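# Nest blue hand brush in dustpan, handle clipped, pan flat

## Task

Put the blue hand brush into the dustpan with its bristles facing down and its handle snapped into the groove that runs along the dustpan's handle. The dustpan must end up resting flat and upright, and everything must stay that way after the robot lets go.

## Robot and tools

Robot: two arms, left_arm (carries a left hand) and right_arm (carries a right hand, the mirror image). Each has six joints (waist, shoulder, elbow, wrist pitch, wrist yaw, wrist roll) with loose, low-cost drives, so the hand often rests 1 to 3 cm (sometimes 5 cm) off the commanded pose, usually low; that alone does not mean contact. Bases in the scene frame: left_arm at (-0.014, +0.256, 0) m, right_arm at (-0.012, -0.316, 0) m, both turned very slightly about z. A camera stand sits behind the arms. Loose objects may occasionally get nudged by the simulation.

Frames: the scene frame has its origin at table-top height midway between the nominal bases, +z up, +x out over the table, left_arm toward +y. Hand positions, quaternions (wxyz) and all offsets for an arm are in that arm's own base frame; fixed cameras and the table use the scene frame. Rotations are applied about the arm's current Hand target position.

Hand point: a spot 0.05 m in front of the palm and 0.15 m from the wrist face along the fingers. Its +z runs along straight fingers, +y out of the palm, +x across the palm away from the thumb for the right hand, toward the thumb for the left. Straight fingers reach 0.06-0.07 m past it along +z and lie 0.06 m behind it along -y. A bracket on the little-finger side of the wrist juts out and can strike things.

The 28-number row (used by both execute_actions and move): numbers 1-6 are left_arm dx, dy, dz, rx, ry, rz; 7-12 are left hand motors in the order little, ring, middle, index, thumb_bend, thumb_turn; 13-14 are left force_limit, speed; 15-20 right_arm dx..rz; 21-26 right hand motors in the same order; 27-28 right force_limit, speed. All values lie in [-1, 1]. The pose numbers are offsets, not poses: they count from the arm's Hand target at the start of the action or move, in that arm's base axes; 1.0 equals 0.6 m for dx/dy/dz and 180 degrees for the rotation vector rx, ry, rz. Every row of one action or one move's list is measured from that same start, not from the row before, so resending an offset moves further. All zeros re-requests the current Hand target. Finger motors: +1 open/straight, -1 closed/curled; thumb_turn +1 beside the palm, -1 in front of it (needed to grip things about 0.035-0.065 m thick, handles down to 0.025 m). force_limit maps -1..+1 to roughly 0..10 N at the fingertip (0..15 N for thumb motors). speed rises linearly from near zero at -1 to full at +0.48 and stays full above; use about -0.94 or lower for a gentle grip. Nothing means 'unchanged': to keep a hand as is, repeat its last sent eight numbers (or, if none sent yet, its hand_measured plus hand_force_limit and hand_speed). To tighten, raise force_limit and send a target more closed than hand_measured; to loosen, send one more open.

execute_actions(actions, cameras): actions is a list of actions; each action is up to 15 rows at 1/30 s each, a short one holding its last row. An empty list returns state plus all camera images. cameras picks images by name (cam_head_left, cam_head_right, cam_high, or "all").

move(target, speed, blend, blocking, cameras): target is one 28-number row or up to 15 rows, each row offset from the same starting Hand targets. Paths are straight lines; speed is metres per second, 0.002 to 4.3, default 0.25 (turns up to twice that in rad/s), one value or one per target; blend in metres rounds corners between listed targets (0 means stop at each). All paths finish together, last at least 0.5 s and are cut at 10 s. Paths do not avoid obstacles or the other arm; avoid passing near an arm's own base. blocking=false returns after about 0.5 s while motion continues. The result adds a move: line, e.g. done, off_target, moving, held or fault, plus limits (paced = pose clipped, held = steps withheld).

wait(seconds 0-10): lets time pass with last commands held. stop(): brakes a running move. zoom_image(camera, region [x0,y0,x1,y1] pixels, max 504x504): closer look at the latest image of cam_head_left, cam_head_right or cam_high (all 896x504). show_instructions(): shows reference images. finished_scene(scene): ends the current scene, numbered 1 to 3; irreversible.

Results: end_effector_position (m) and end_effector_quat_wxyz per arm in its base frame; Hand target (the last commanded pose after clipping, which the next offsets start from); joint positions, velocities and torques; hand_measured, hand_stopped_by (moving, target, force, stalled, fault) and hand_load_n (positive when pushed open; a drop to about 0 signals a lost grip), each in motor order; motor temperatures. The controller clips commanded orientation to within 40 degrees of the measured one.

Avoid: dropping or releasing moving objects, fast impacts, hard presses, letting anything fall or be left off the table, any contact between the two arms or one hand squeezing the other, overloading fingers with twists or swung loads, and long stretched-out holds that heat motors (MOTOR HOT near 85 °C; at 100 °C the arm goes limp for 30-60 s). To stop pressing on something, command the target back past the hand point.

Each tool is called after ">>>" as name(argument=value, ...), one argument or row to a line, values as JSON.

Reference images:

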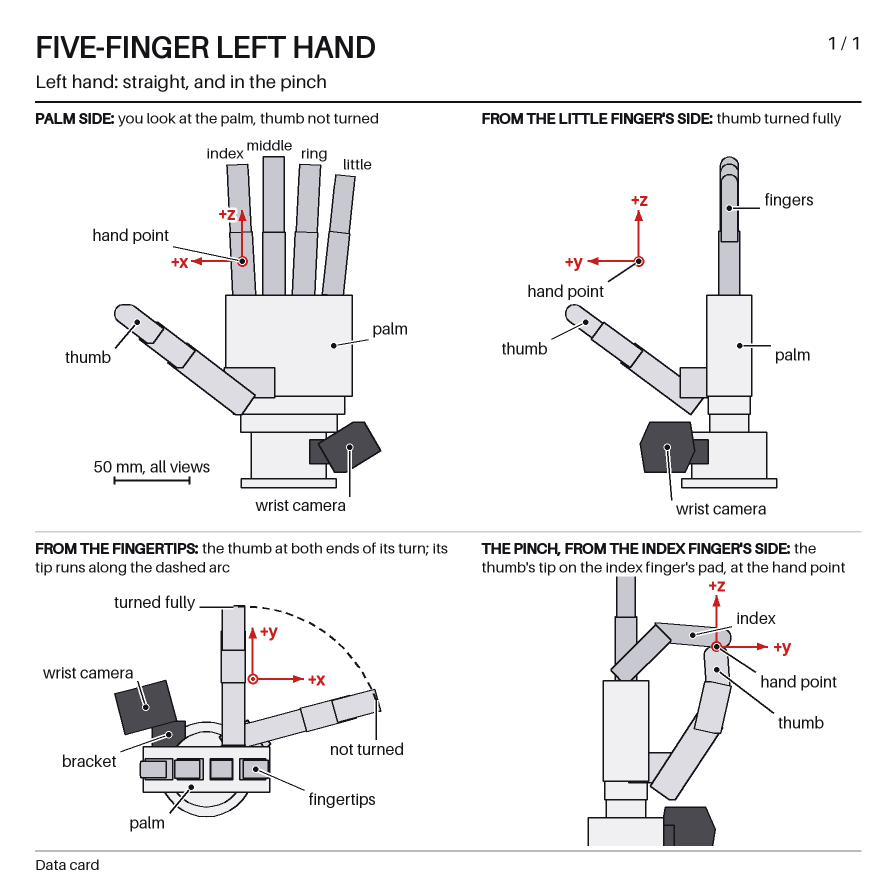

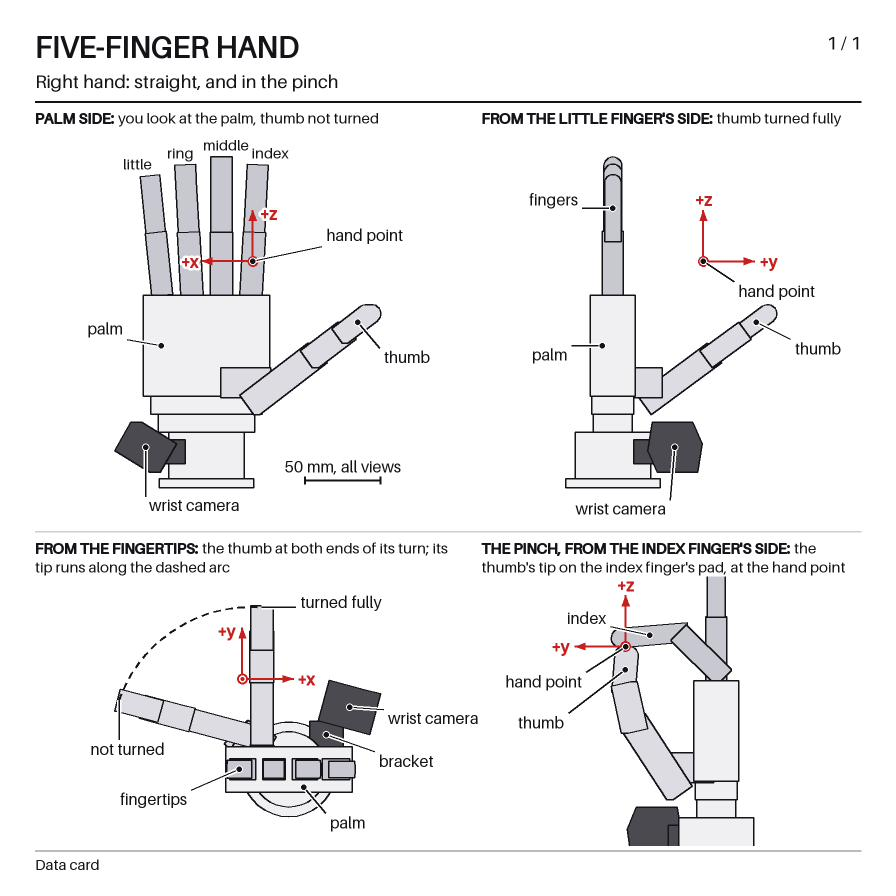

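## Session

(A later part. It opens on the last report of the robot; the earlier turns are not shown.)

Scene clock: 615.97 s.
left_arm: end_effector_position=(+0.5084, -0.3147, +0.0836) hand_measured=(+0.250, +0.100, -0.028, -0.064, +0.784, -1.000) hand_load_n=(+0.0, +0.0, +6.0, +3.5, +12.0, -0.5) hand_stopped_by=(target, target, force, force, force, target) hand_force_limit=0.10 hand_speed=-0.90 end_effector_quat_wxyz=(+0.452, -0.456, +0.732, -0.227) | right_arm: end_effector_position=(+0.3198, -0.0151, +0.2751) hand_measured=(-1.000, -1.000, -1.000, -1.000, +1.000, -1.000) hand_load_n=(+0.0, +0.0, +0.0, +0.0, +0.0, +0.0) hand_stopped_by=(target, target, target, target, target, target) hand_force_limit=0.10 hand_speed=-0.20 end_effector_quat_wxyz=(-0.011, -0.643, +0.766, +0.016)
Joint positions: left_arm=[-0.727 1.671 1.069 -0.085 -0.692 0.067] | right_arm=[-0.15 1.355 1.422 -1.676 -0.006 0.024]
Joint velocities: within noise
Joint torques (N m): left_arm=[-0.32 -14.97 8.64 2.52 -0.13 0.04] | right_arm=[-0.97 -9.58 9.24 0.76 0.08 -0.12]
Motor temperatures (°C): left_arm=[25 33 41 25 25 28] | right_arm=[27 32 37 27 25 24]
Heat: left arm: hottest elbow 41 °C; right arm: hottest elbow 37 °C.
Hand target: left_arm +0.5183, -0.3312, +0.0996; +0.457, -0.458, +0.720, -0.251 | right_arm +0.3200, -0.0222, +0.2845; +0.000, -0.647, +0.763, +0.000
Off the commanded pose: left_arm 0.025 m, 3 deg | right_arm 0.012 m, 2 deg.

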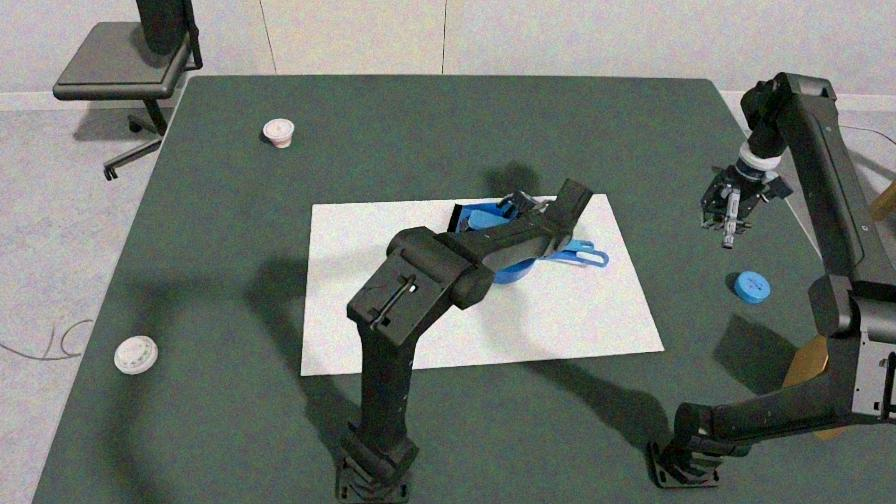

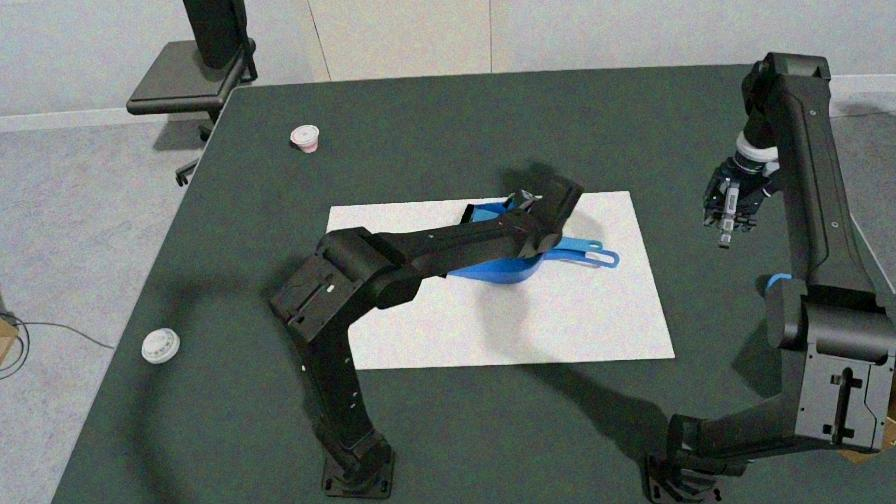

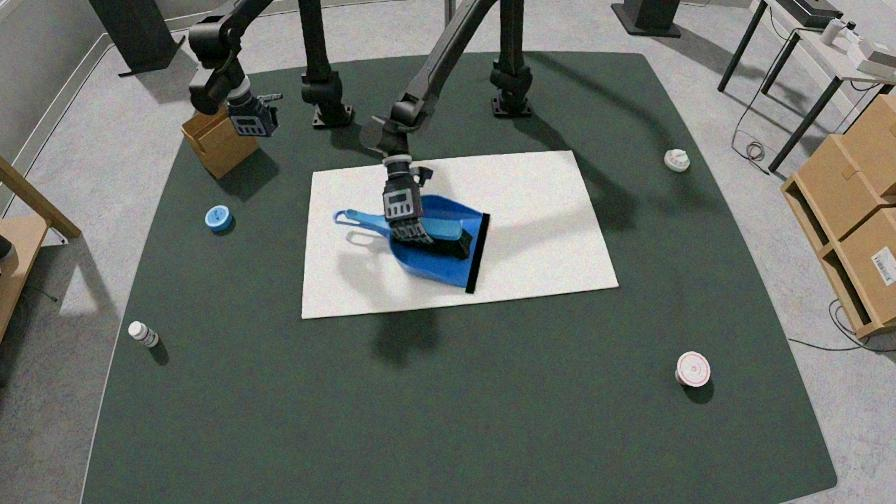

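>>> execute_actions(
  actions=[
    [[0,0,0,0,0,0,0.3,0.3,0.3,0.3,1,-1,0.1,-0.8,0,0,0,0,0,0,-1,-1,-1,-1,1,-1,0.1,-0.2]],
  ],
  cameras=[],
)

>>> wait(
  seconds=1.5,
  cameras=["all"],
)

>>> zoom_image(
  camera="cam_high",
  region=[325, 185, 515, 305],
)

>>> zoom_image(
  camera="cam_head_left",
  region=[420, 180, 620, 290],
)

Scene clock: 619.77 s.
left_arm: end_effector_position=(+0.5084, -0.3148, +0.0836) hand_measured=(+0.300, +0.300, +0.300, +0.300, +1.000, -1.000) hand_load_n=(+0.0, +0.0, +0.0, +0.0, +0.0, +0.0) hand_stopped_by=(target, target, target, target, target, target) hand_force_limit=0.10 hand_speed=-0.80 end_effector_quat_wxyz=(+0.452, -0.457, +0.732, -0.227) | right_arm: end_effector_position=(+0.3198, -0.0151, +0.2751) hand_measured=(-1.000, -1.000, -1.000, -1.000, +1.000, -1.000) hand_load_n=(+0.0, +0.0, +0.0, +0.0, +0.0, +0.0) hand_stopped_by=(target, target, target, target, target, target) hand_force_limit=0.10 hand_speed=-0.20 end_effector_quat_wxyz=(-0.011, -0.643, +0.766, +0.016)
Joint positions: left_arm=[-0.727 1.671 1.069 -0.085 -0.692 0.065] | right_arm=[-0.15 1.355 1.422 -1.676 -0.006 0.024]
Joint torques (N m): left_arm=[-0.21 -14.92 8.62 2.56 -0.13 0.04] | right_arm=[-0.97 -9.52 9.16 0.75 0.09 -0.14]
Heat: left arm: hottest elbow 41 °C; right arm: hottest elbow 37 °C.
Hand target: left_arm +0.5183, -0.3312, +0.0996; +0.457, -0.458, +0.720, -0.251 | right_arm +0.3200, -0.0222, +0.2845; +0.000, -0.647, +0.763, +0.000
Off the commanded pose: left_arm 0.025 m, 3 deg | right_arm 0.012 m, 2 deg.
Step readings (end_effector_position of left_arm | right_arm):
0: (+0.5084, -0.3147, +0.0836) | (+0.3198, -0.0151, +0.2751)
1: (+0.5084, -0.3147, +0.0836) | (+0.3198, -0.0151, +0.2751)
2: (+0.5084, -0.3147, +0.0836) | (+0.3198, -0.0151, +0.2751)
4: (+0.5084, -0.3148, +0.0836) | (+0.3198, -0.0151, +0.2751)
8: (+0.5084, -0.3148, +0.0836) | (+0.3198, -0.0151, +0.2751)
15: (+0.5084, -0.3148, +0.0836) | (+0.3198, -0.0151, +0.2751)
No camera images: "cameras" was empty.

Scene clock: 621.27 s.
left_arm: end_effector_position=(+0.5084, -0.3148, +0.0836) hand_measured=(+0.300, +0.300, +0.300, +0.300, +1.000, -1.000) hand_load_n=(+0.0, +0.0, +0.0, +0.0, +0.0, +0.0) hand_stopped_by=(target, target, target, target, target, target) hand_force_limit=0.10 hand_speed=-0.80 end_effector_quat_wxyz=(+0.452, -0.457, +0.732, -0.227) | right_arm: end_effector_position=(+0.3198, -0.0151, +0.2751) hand_measured=(-1.000, -1.000, -1.000, -1.000, +1.000, -1.000) hand_load_n=(+0.0, +0.0, +0.0, +0.0, +0.0, +0.0) hand_stopped_by=(target, target, target, target, target, target) hand_force_limit=0.10 hand_speed=-0.20 end_effector_quat_wxyz=(-0.011, -0.643, +0.766, +0.016)
Joint positions: left_arm=[-0.727 1.671 1.069 -0.085 -0.692 0.065] | right_arm=[-0.15 1.355 1.422 -1.676 -0.006 0.024]
Joint torques (N m): left_arm=[-0.26 -14.97 8.59 2.52 -0.13 0.05] | right_arm=[-0.91 -9.47 9.17 0.79 0.11 -0.13]
Heat: left arm: hottest elbow 41 °C; right arm: hottest elbow 37 °C.
Hand target: left_arm +0.5183, -0.3312, +0.0996; +0.457, -0.458, +0.720, -0.251 | right_arm +0.3200, -0.0222, +0.2845; +0.000, -0.647, +0.763, +0.000
Off the commanded pose: left_arm 0.025 m, 3 deg | right_arm 0.012 m, 2 deg.
wait: 1.50 s; at rest by 0.17 s

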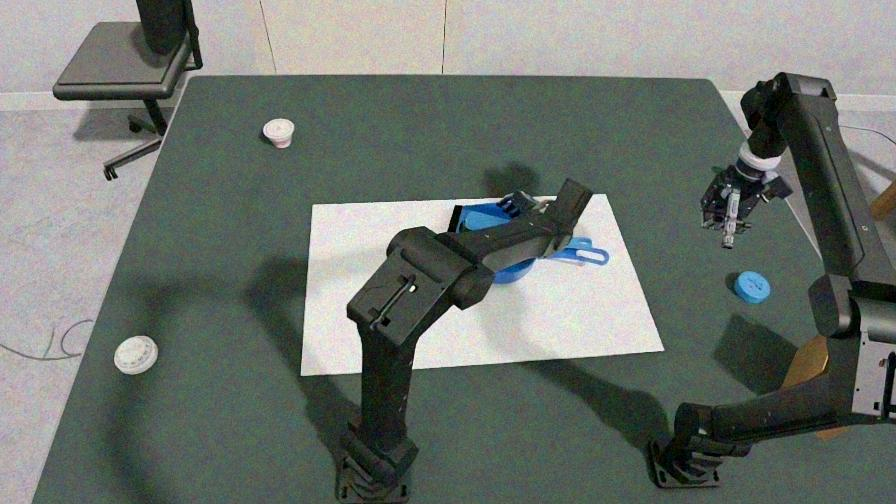

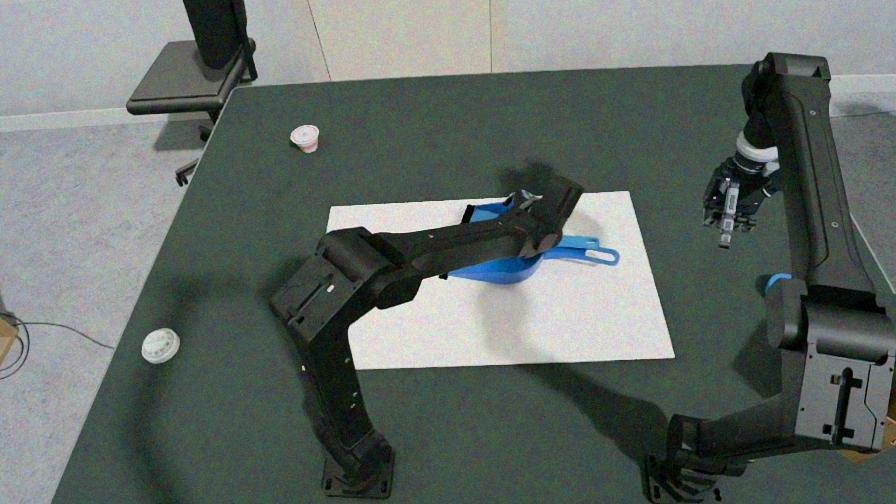

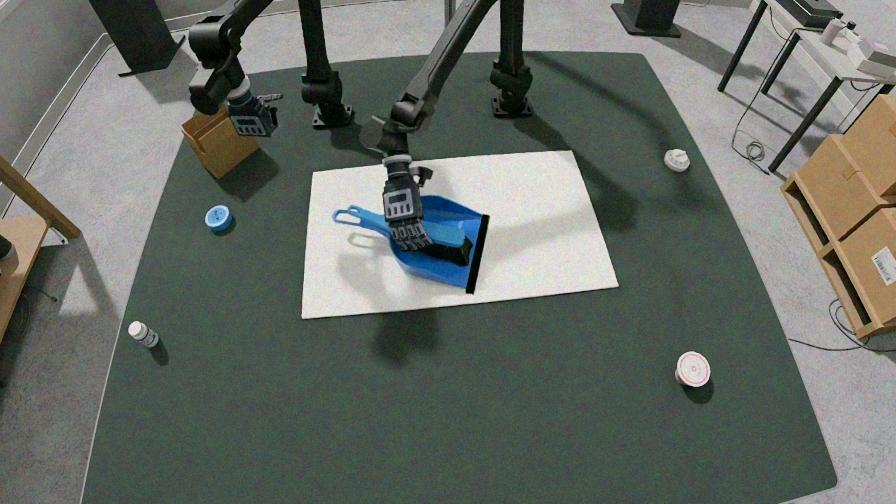

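Scaled by 2.653 from the camera's 896x504 image, which has a finer 1280x720 frame.

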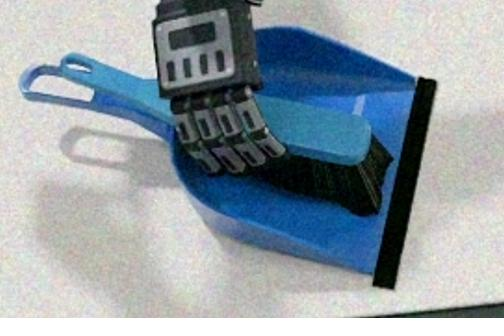

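Scaled by 2.520 from the camera's 896x504 image, which has a finer 1280x720 frame.

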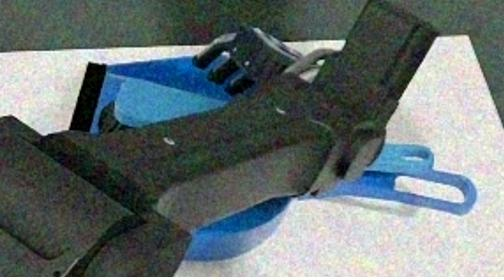

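>>> move(
  target=[0,0,0.25,0,0,0,0.3,0.3,0.3,0.3,1,-1,0.1,-0.8,0,0,0,0,0,0,-1,-1,-1,-1,1,-1,0.1,-0.2],
  speed=0.1,
  cameras=["all"],
)

>>> zoom_image(
  camera="cam_high",
  region=[325, 185, 515, 305],
)

>>> zoom_image(
  camera="cam_head_left",
  region=[420, 180, 620, 290],
)

>>> zoom_image(
  camera="cam_head_right",
  region=[430, 180, 630, 290],
)

Scene clock: 630.17 s.
left_arm: end_effector_position=(+0.5116, -0.3176, +0.2120) hand_measured=(+0.300, +0.300, +0.300, +0.300, +1.000, -1.000) hand_load_n=(+0.0, +0.0, +0.0, +0.0, +0.0, +0.0) hand_stopped_by=(target, target, target, target, target, target) hand_force_limit=0.10 hand_speed=-0.80 end_effector_quat_wxyz=(+0.451, -0.456, +0.734, -0.223) | right_arm: end_effector_position=(+0.3198, -0.0151, +0.2751) hand_measured=(-1.000, -1.000, -1.000, -1.000, +1.000, -1.000) hand_load_n=(+0.0, +0.0, +0.0, +0.5, +0.0, +0.0) hand_stopped_by=(target, target, target, target, target, target) hand_force_limit=0.10 hand_speed=-0.20 end_effector_quat_wxyz=(-0.011, -0.643, +0.766, +0.016)
Joint positions: left_arm=[-0.727 1.542 1.286 -0.439 -0.692 0.065] | right_arm=[-0.15 1.355 1.422 -1.676 -0.006 0.024]
Joint torques (N m): left_arm=[-0.21 -15.97 11.74 1.14 -0.12 0.04] | right_arm=[-1.14 -9.82 9.16 0.75 0.07 -0.15]
Heat: left arm: hottest elbow 42 °C; right arm: hottest elbow 37 °C.
Hand target: left_arm +0.5183, -0.3312, +0.2496; +0.457, -0.458, +0.720, -0.251 | right_arm +0.3200, -0.0222, +0.2845; +0.000, -0.647, +0.763, +0.000
Off the commanded pose: left_arm 0.041 m, 4 deg | right_arm 0.012 m, 2 deg.
move: off_target (left_arm, right_arm)

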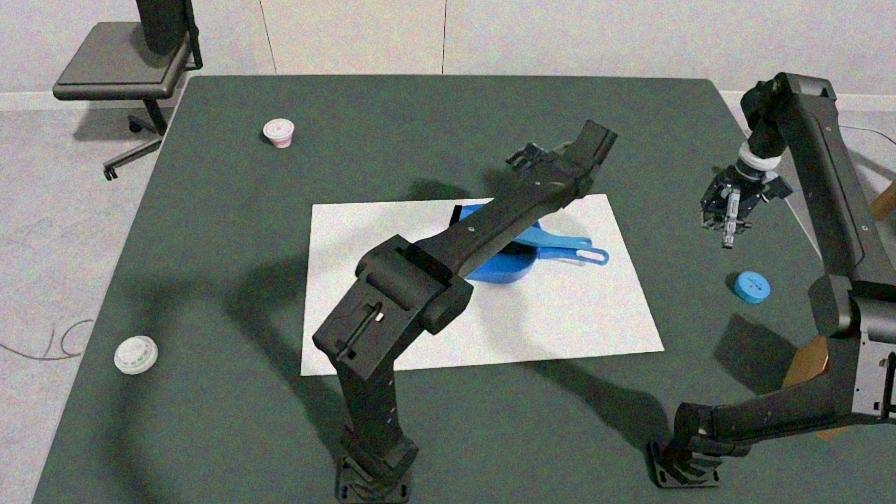

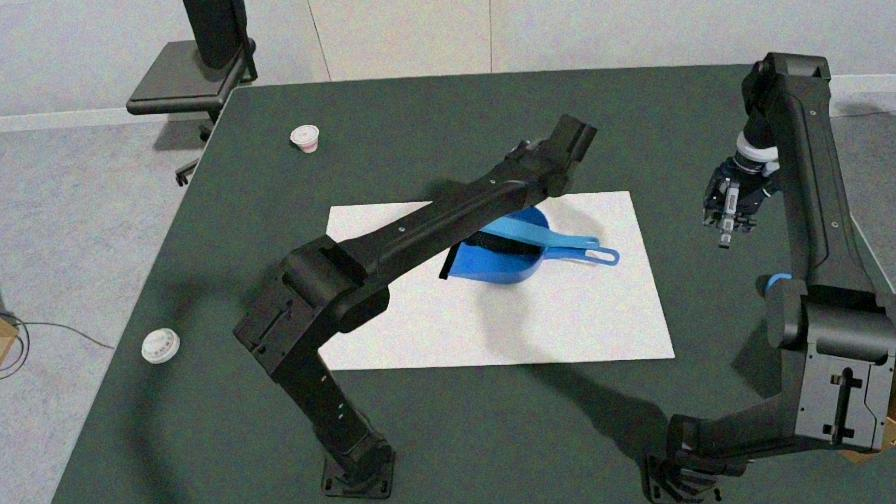

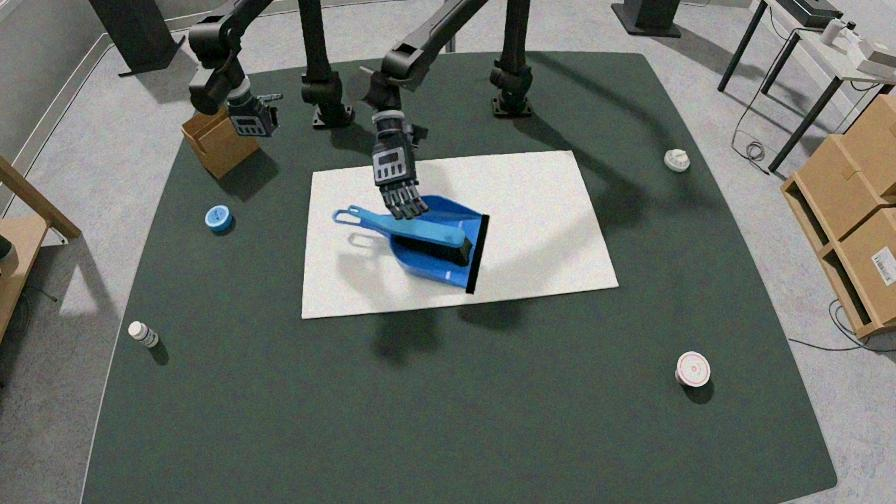

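Scaled by 2.653 from the camera's 896x504 image, which has a finer 1280x720 frame.

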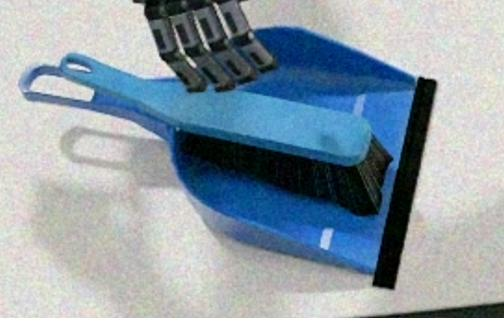

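Scaled by 2.520 from the camera's 896x504 image, which has a finer 1280x720 frame.

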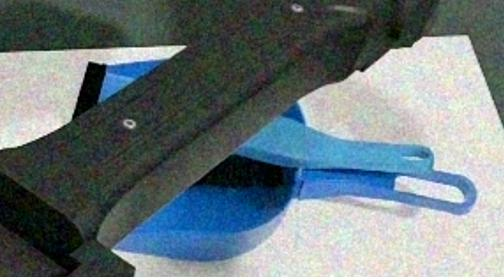

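Scaled by 2.520 from the camera's 896x504 image, which has a finer 1280x720 frame.

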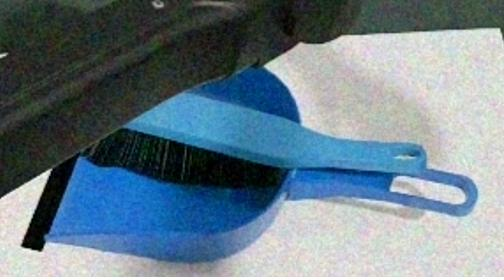

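>>> move(
  target=[0.0317,0.075,-0.05,0,0,0,0.4,0.4,0.4,0.4,1,-1,0.1,-0.8,0,0,0,0,0,0,-1,-1,-1,-1,1,-1,0.1,-0.2],
  speed=0.12,
  cameras=["all"],
)

>>> zoom_image(
  camera="cam_high",
  region=[325, 165, 515, 305],
)

>>> zoom_image(
  camera="cam_head_left",
  region=[420, 180, 620, 290],
)

Scene clock: 672.07 s.
left_arm: end_effector_position=(+0.5276, -0.2877, +0.1948) hand_measured=(+0.400, +0.400, +0.400, +0.400, +1.000, -1.000) hand_load_n=(+0.0, +0.0, +0.0, +0.0, +0.0, +0.0) hand_stopped_by=(target, target, target, target, target, target) hand_force_limit=0.10 hand_speed=-0.80 end_effector_quat_wxyz=(+0.443, -0.460, +0.734, -0.230) | right_arm: end_effector_position=(+0.3198, -0.0151, +0.2751) hand_measured=(-1.000, -1.000, -1.000, -1.000, +1.000, -1.000) hand_load_n=(+0.5, +0.0, +0.0, +0.0, +0.0, +0.0) hand_stopped_by=(target, target, target, target, target, target) hand_force_limit=0.10 hand_speed=-0.20 end_effector_quat_wxyz=(-0.011, -0.643, +0.766, +0.016)
Joint positions: left_arm=[-0.654 1.53 1.223 -0.355 -0.619 0.107] | right_arm=[-0.15 1.355 1.422 -1.676 -0.006 0.024]
Joint torques (N m): left_arm=[0.67 -16.44 8.27 3 -0.02 0.28] | right_arm=[-1.26 -9.58 9.17 0.68 0.09 -0.14]
Heat: left arm: hottest elbow 41 °C; right arm: hottest elbow 37 °C.
Hand target: left_arm +0.5374, -0.2862, +0.2196; +0.457, -0.458, +0.720, -0.251 | right_arm +0.3200, -0.0222, +0.2845; +0.000, -0.647, +0.763, +0.000
Off the commanded pose: left_arm 0.027 m, 3 deg | right_arm 0.012 m, 2 deg.
move: off_target (left_arm, right_arm)

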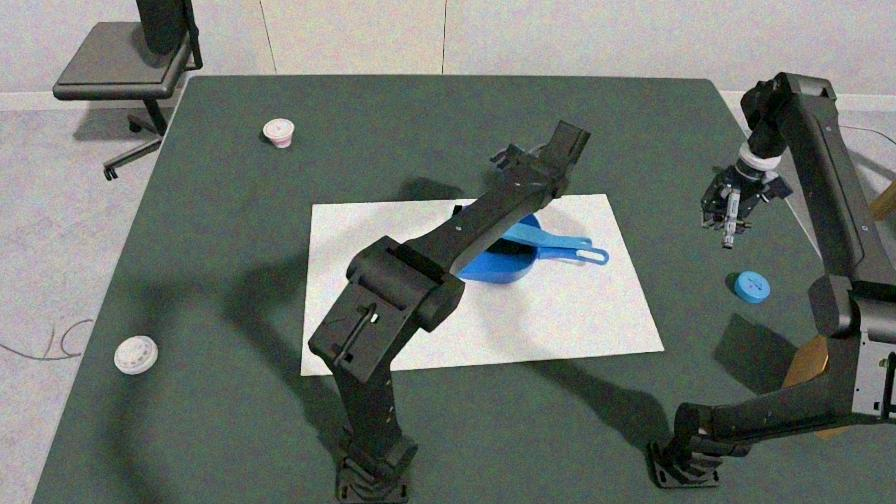

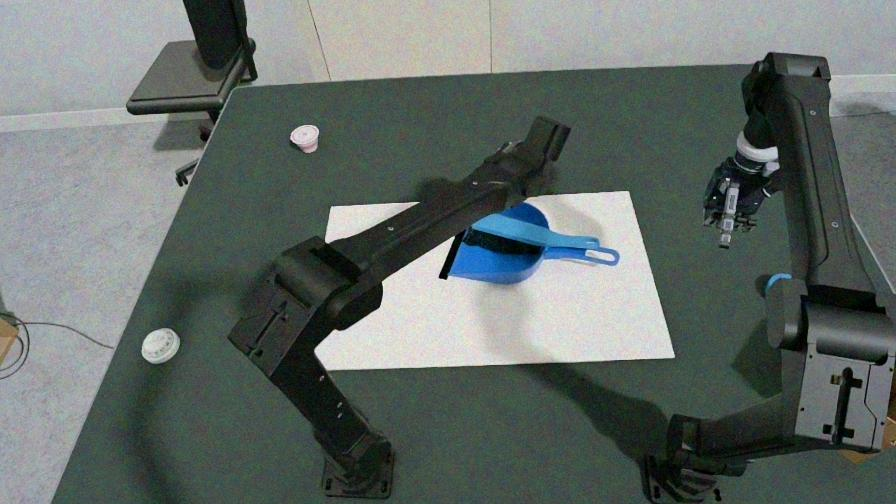

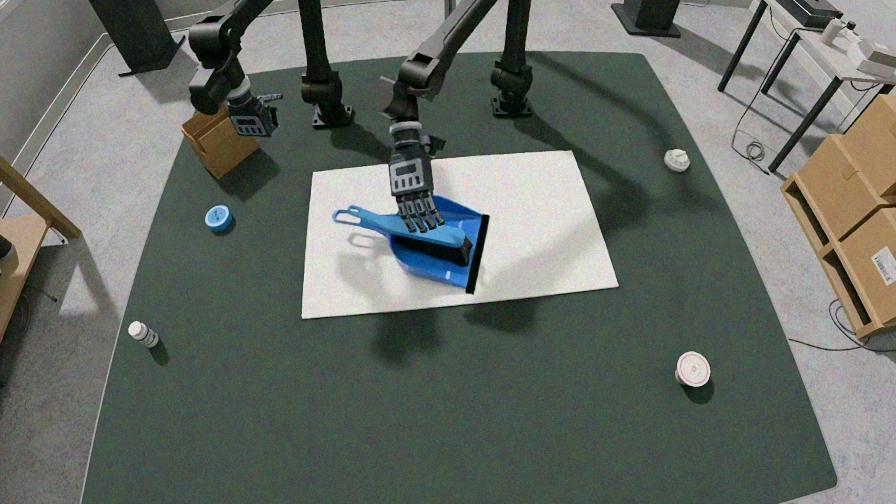

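Scaled by 2.653 from the camera's 896x504 image, which has a finer 1280x720 frame.

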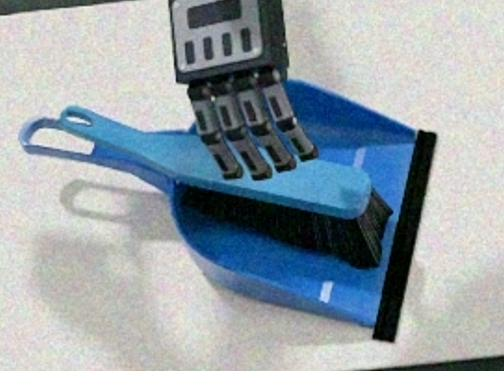

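Scaled by 2.520 from the camera's 896x504 image, which has a finer 1280x720 frame.

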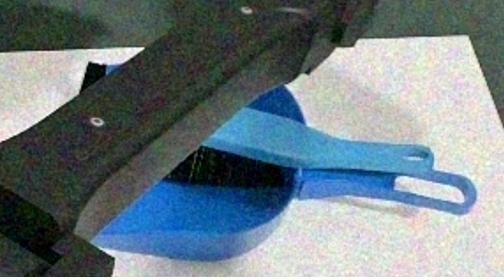

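>>> move(
  target=[0.0033,0.0267,-0.1,0,0,0,0.4,0.4,0.4,0.4,1,-1,0.1,-0.8,0,0,0,0,0,0,-1,-1,-1,-1,1,-1,0.1,-0.2],
  speed=0.1,
  cameras=["cam_high","cam_head_left"],
)

>>> zoom_image(
  camera="cam_high",
  region=[325, 165, 515, 305],
)

Scene clock: 676.30 s.
left_arm: end_effector_position=(+0.5281, -0.2696, +0.1516) hand_measured=(+0.400, +0.400, +0.400, +0.400, +1.000, -1.000) hand_load_n=(+0.0, -0.5, +0.0, +0.0, +0.0, +0.0) hand_stopped_by=(target, target, target, target, target, target) hand_force_limit=0.10 hand_speed=-0.80 end_effector_quat_wxyz=(+0.447, -0.463, +0.726, -0.242) | right_arm: end_effector_position=(+0.3198, -0.0151, +0.2751) hand_measured=(-1.000, -1.000, -1.000, -1.000, +1.000, -1.000) hand_load_n=(+0.0, +0.0, +0.0, +0.0, +0.0, +0.0) hand_stopped_by=(target, target, target, target, target, target) hand_force_limit=0.10 hand_speed=-0.20 end_effector_quat_wxyz=(-0.011, -0.643, +0.766, +0.016)
Joint positions: left_arm=[-0.623 1.536 1.094 -0.18 -0.594 0.125] | right_arm=[-0.15 1.355 1.422 -1.676 -0.006 0.024]
Joint torques (N m): left_arm=[1.61 -13.27 7.9 3.06 0.01 0.28] | right_arm=[-0.85 -9.7 9.2 0.76 0.1 -0.12]
Heat: left arm: hottest elbow 41 °C; right arm: hottest elbow 37 °C.
Hand target: left_arm +0.5393, -0.2702, +0.1596; +0.457, -0.458, +0.720, -0.251 | right_arm +0.3200, -0.0222, +0.2845; +0.000, -0.647, +0.763, +0.000
Off the commanded pose: left_arm 0.014 m, 2 deg | right_arm 0.012 m, 2 deg.
move: off_target (left_arm, right_arm)
Images, in order (width x height): cam_head_left 896x504, cam_high 896x504.

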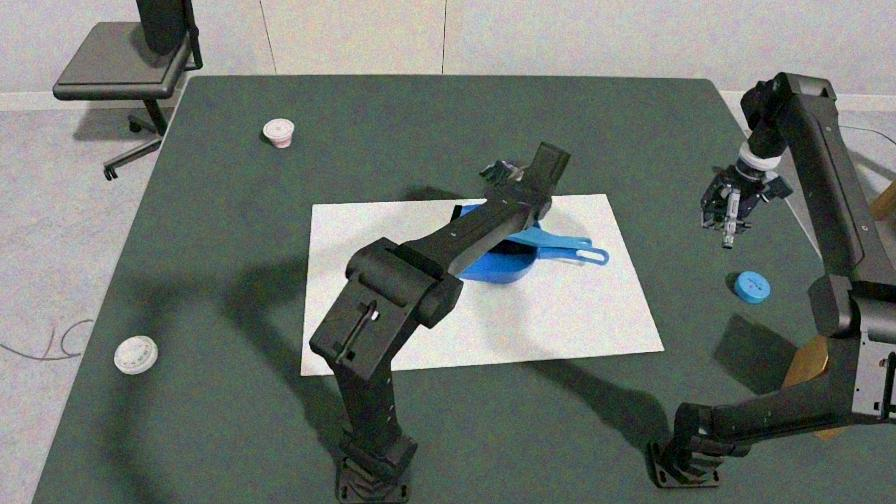

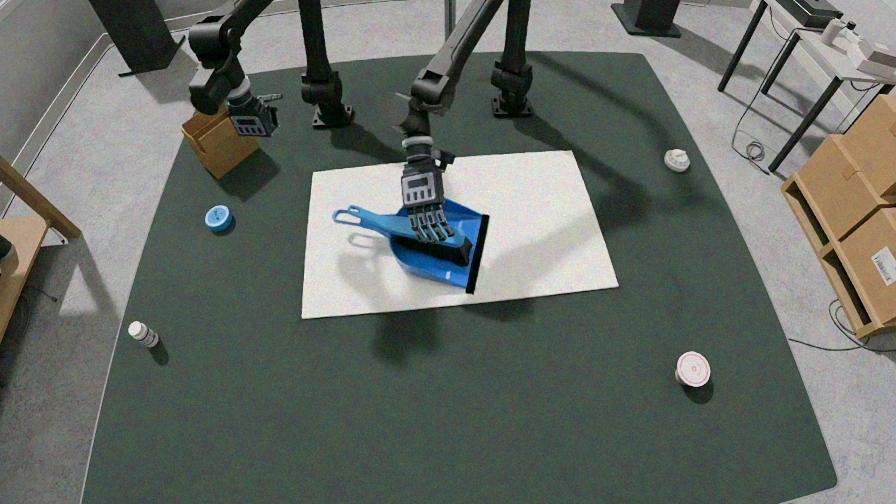

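Scaled by 2.653 from the camera's 896x504 image, which has a finer 1280x720 frame.

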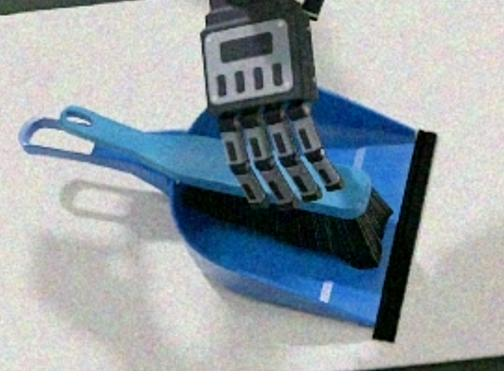

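>>> move(
  target=[0.0,0.0,-0.1,0,0,0,0.4,0.4,0.4,0.4,1,-1,0.1,-0.8,0,0,0,0,0,0,-1,-1,-1,-1,1,-1,0.1,-0.2],
  speed=0.08,
  cameras=["cam_high","cam_head_right"],
)

>>> zoom_image(
  camera="cam_high",
  region=[325, 165, 515, 305],
)

Scene clock: 679.73 s.
left_arm: end_effector_position=(+0.5281, -0.2696, +0.0915) hand_measured=(+0.400, +0.400, +0.400, +0.400, +1.000, -1.000) hand_load_n=(+0.0, +0.0, +0.0, +0.0, +0.0, +0.0) hand_stopped_by=(target, target, target, target, target, target) hand_force_limit=0.10 hand_speed=-0.80 end_effector_quat_wxyz=(+0.447, -0.463, +0.726, -0.242) | right_arm: end_effector_position=(+0.3198, -0.0151, +0.2751) hand_measured=(-1.000, -1.000, -1.000, -1.000, +1.000, -1.000) hand_load_n=(+0.0, +0.0, +0.0, +0.0, -0.5, +0.0) hand_stopped_by=(target, target, target, target, target, target) hand_force_limit=0.10 hand_speed=-0.20 end_effector_quat_wxyz=(-0.011, -0.643, +0.766, +0.016)
Joint positions: left_arm=[-0.623 1.619 1.013 -0.016 -0.594 0.125] | right_arm=[-0.15 1.355 1.422 -1.676 -0.006 0.024]
Joint torques (N m): left_arm=[1.49 -13.86 7.31 3.06 0.01 0.29] | right_arm=[-0.97 -9.17 9.14 0.81 0.08 -0.13]
Heat: left arm: hottest elbow 41 °C; right arm: hottest elbow 37 °C.
Hand target: left_arm +0.5393, -0.2702, +0.0996; +0.457, -0.458, +0.720, -0.251 | right_arm +0.3200, -0.0222, +0.2845; +0.000, -0.647, +0.763, +0.000
Off the commanded pose: left_arm 0.014 m, 2 deg | right_arm 0.012 m, 2 deg.
move: off_target (left_arm, right_arm)
Images, in order (width x height): cam_head_right 896x504, cam_high 896x504.

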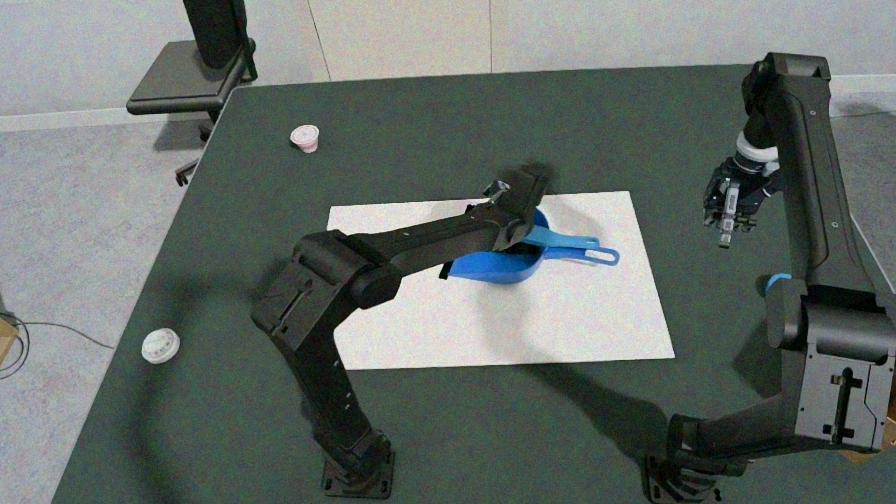

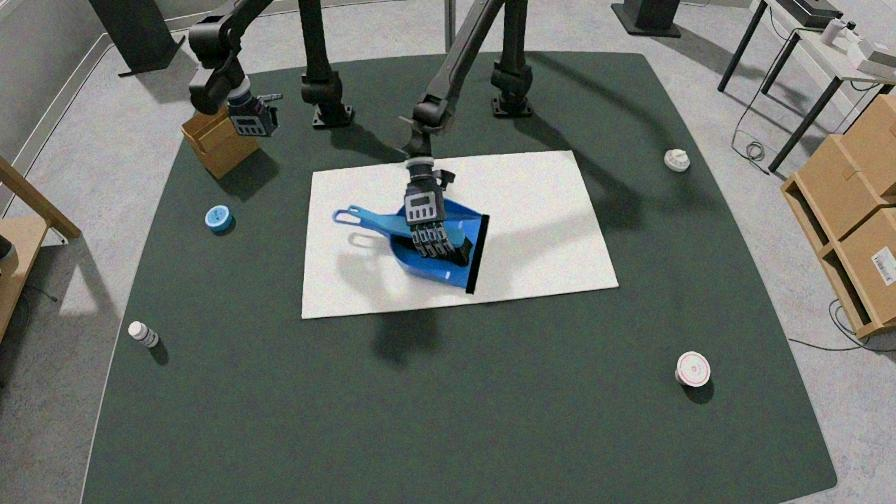

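Scaled by 2.653 from the camera's 896x504 image, which has a finer 1280x720 frame.

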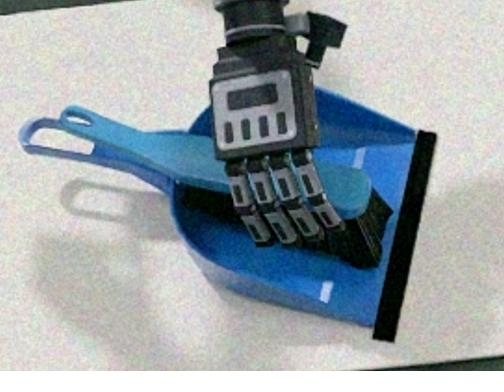

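>>> move(
  target=[0.0,0.0,-0.018,0,0,0,0.4,0.3,0.4,0.4,1,-1,0.1,-0.8,0,0,0,0,0,0,-1,-1,-1,-1,1,-1,0.1,-0.2],
  speed=0.08,
  cameras=[],
)

>>> execute_actions(
  actions=[
    [[0,0,0,0,0,0,0.4,0.3,-0.4,-0.4,0.1,-1,-0.5,-0.8,0,0,0,0,0,0,-1,-1,-1,-1,1,-1,0.1,-0.2]],
  ],
  cameras=[],
)

>>> wait(
  seconds=2.5,
  cameras=["cam_high","cam_head_left"],
)

>>> zoom_image(
  camera="cam_high",
  region=[325, 165, 515, 305],
)

>>> zoom_image(
  camera="cam_head_left",
  region=[420, 180, 620, 290],
)

Scene clock: 683.90 s.
left_arm: end_effector_position=(+0.5285, -0.2699, +0.0817) hand_measured=(+0.400, +0.300, +0.400, +0.400, +1.000, -1.000) hand_load_n=(+0.0, +0.0, +0.0, +0.0, +0.0, +0.0) hand_stopped_by=(target, target, target, target, target, target) hand_force_limit=0.10 hand_speed=-0.80 end_effector_quat_wxyz=(+0.447, -0.463, +0.726, -0.243) | right_arm: end_effector_position=(+0.3198, -0.0151, +0.2751) hand_measured=(-1.000, -1.000, -1.000, -1.000, +1.000, -1.000) hand_load_n=(+0.0, +0.0, +0.0, +0.0, -0.5, +0.0) hand_stopped_by=(target, target, target, target, target, target) hand_force_limit=0.10 hand_speed=-0.20 end_effector_quat_wxyz=(-0.011, -0.643, +0.766, +0.016)
Joint positions: left_arm=[-0.623 1.636 1.002 0.013 -0.594 0.125] | right_arm=[-0.15 1.355 1.422 -1.676 -0.006 0.024]
Joint torques (N m): left_arm=[1.38 -13.8 7.1 3.04 0 0.29] | right_arm=[-1.26 -9.58 9.18 0.83 0.07 -0.12]
Heat: left arm: hottest elbow 41 °C; right arm: hottest elbow 37 °C.
Hand target: left_arm +0.5393, -0.2702, +0.0888; +0.457, -0.458, +0.720, -0.251 | right_arm +0.3200, -0.0222, +0.2845; +0.000, -0.647, +0.763, +0.000
Off the commanded pose: left_arm 0.013 m, 2 deg | right_arm 0.012 m, 2 deg.
move: off_target (left_arm, right_arm)
No camera images: "cameras" was empty.

Scene clock: 685.17 s.
left_arm: end_effector_position=(+0.5285, -0.2697, +0.0817) hand_measured=(+0.400, +0.300, -0.004, -0.096, +0.796, -1.000) hand_load_n=(+0.0, +0.0, +3.5, +6.5, +11.5, +1.0) hand_stopped_by=(target, target, force, force, force, target) hand_force_limit=-0.50 hand_speed=-0.80 end_effector_quat_wxyz=(+0.448, -0.462, +0.727, -0.242) | right_arm: end_effector_position=(+0.3198, -0.0151, +0.2751) hand_measured=(-1.000, -1.000, -1.000, -1.000, +1.000, -1.000) hand_load_n=(+0.0, +0.0, +0.0, +0.5, +0.0, +0.0) hand_stopped_by=(target, target, target, target, target, target) hand_force_limit=0.10 hand_speed=-0.20 end_effector_quat_wxyz=(-0.011, -0.643, +0.766, +0.016)
Joint positions: left_arm=[-0.623 1.636 1.002 0.013 -0.594 0.128] | right_arm=[-0.15 1.355 1.422 -1.676 -0.006 0.024]
Joint torques (N m): left_arm=[1.44 -13.92 7.12 3.02 -0.01 0.26] | right_arm=[-0.97 -9.58 9.26 0.85 0.13 -0.11]
Heat: left arm: hottest elbow 41 °C; right arm: hottest elbow 37 °C.
Hand target: left_arm +0.5393, -0.2702, +0.0888; +0.457, -0.458, +0.720, -0.251 | right_arm +0.3200, -0.0222, +0.2845; +0.000, -0.647, +0.763, +0.000
Off the commanded pose: left_arm 0.013 m, 2 deg | right_arm 0.012 m, 2 deg.
Step readings (end_effector_position of left_arm | right_arm):
0: (+0.5285, -0.2699, +0.0817) | (+0.3198, -0.0151, +0.2751)
1: (+0.5285, -0.2699, +0.0817) | (+0.3198, -0.0151, +0.2751)
2: (+0.5285, -0.2699, +0.0817) | (+0.3198, -0.0151, +0.2751)
4: (+0.5285, -0.2699, +0.0817) | (+0.3198, -0.0151, +0.2751)
8: (+0.5285, -0.2699, +0.0817) | (+0.3198, -0.0151, +0.2751)
15: (+0.5285, -0.2698, +0.0817) | (+0.3198, -0.0151, +0.2751)
No camera images: "cameras" was empty.

Scene clock: 687.67 s.
left_arm: end_effector_position=(+0.5285, -0.2697, +0.0817) hand_measured=(+0.400, +0.300, -0.004, -0.096, +0.796, -1.000) hand_load_n=(+0.0, +0.0, +3.0, +6.5, +11.5, +0.5) hand_stopped_by=(target, target, force, force, force, target) hand_force_limit=-0.50 hand_speed=-0.80 end_effector_quat_wxyz=(+0.448, -0.462, +0.727, -0.242) | right_arm: end_effector_position=(+0.3198, -0.0151, +0.2751) hand_measured=(-1.000, -1.000, -1.000, -1.000, +1.000, -1.000) hand_load_n=(+0.0, +0.0, +0.0, +0.0, +0.0, +0.0) hand_stopped_by=(target, target, target, target, target, target) hand_force_limit=0.10 hand_speed=-0.20 end_effector_quat_wxyz=(-0.011, -0.643, +0.766, +0.016)
Joint positions: left_arm=[-0.623 1.636 1.002 0.013 -0.594 0.128] | right_arm=[-0.15 1.355 1.422 -1.676 -0.006 0.024]
Joint torques (N m): left_arm=[1.32 -13.86 7.13 3.02 0 0.25] | right_arm=[-0.91 -9.82 9.31 0.72 0.09 -0.12]
Heat: left arm: hottest elbow 41 °C; right arm: hottest elbow 37 °C.
Hand target: left_arm +0.5393, -0.2702, +0.0888; +0.457, -0.458, +0.720, -0.251 | right_arm +0.3200, -0.0222, +0.2845; +0.000, -0.647, +0.763, +0.000
Off the commanded pose: left_arm 0.013 m, 2 deg | right_arm 0.012 m, 2 deg.
wait: 2.50 s; at rest by 0.17 s
Images, in order (width x height): cam_head_left 896x504, cam_high 896x504.

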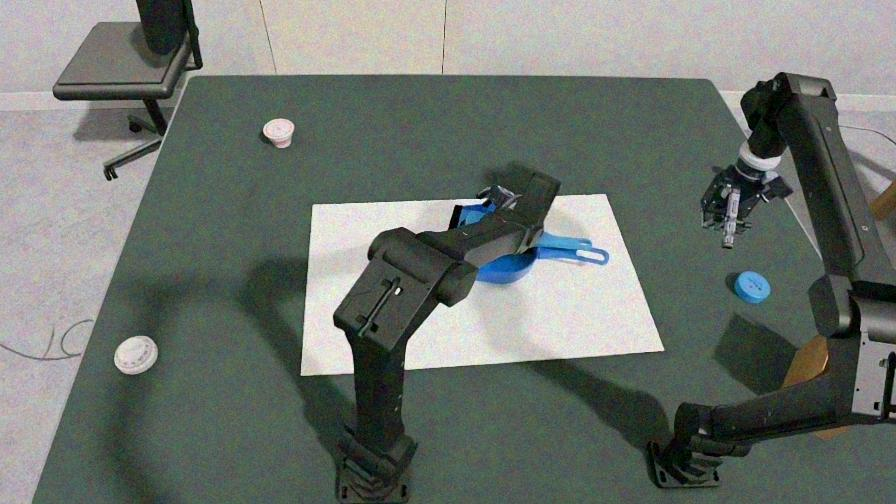

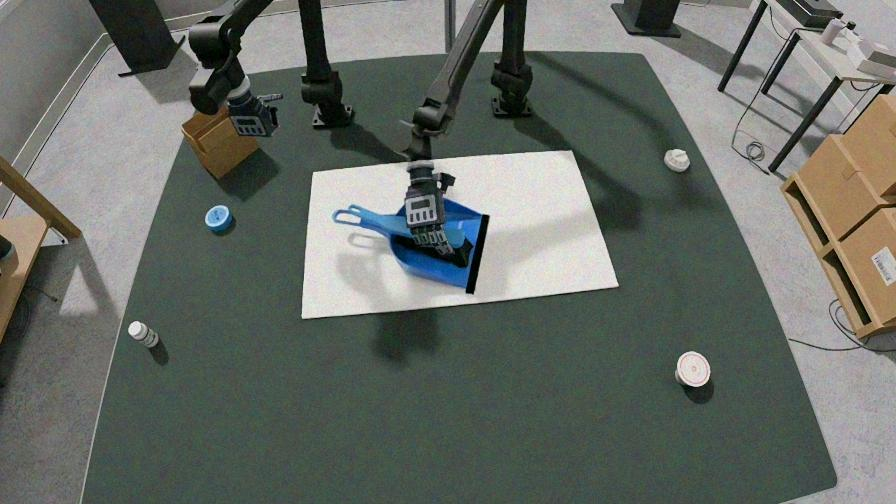

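Scaled by 2.653 from the camera's 896x504 image, which has a finer 1280x720 frame.

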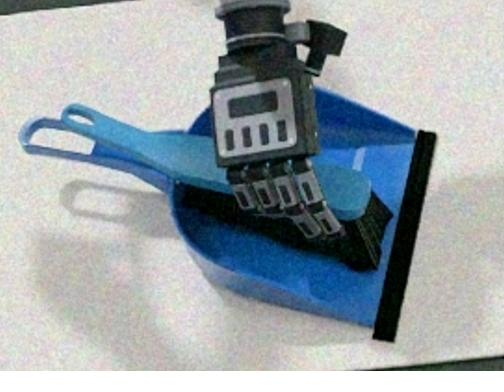

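Scaled by 2.520 from the camera's 896x504 image, which has a finer 1280x720 frame.

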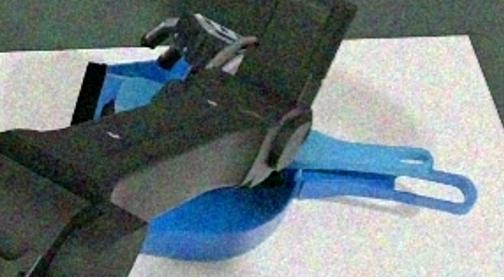

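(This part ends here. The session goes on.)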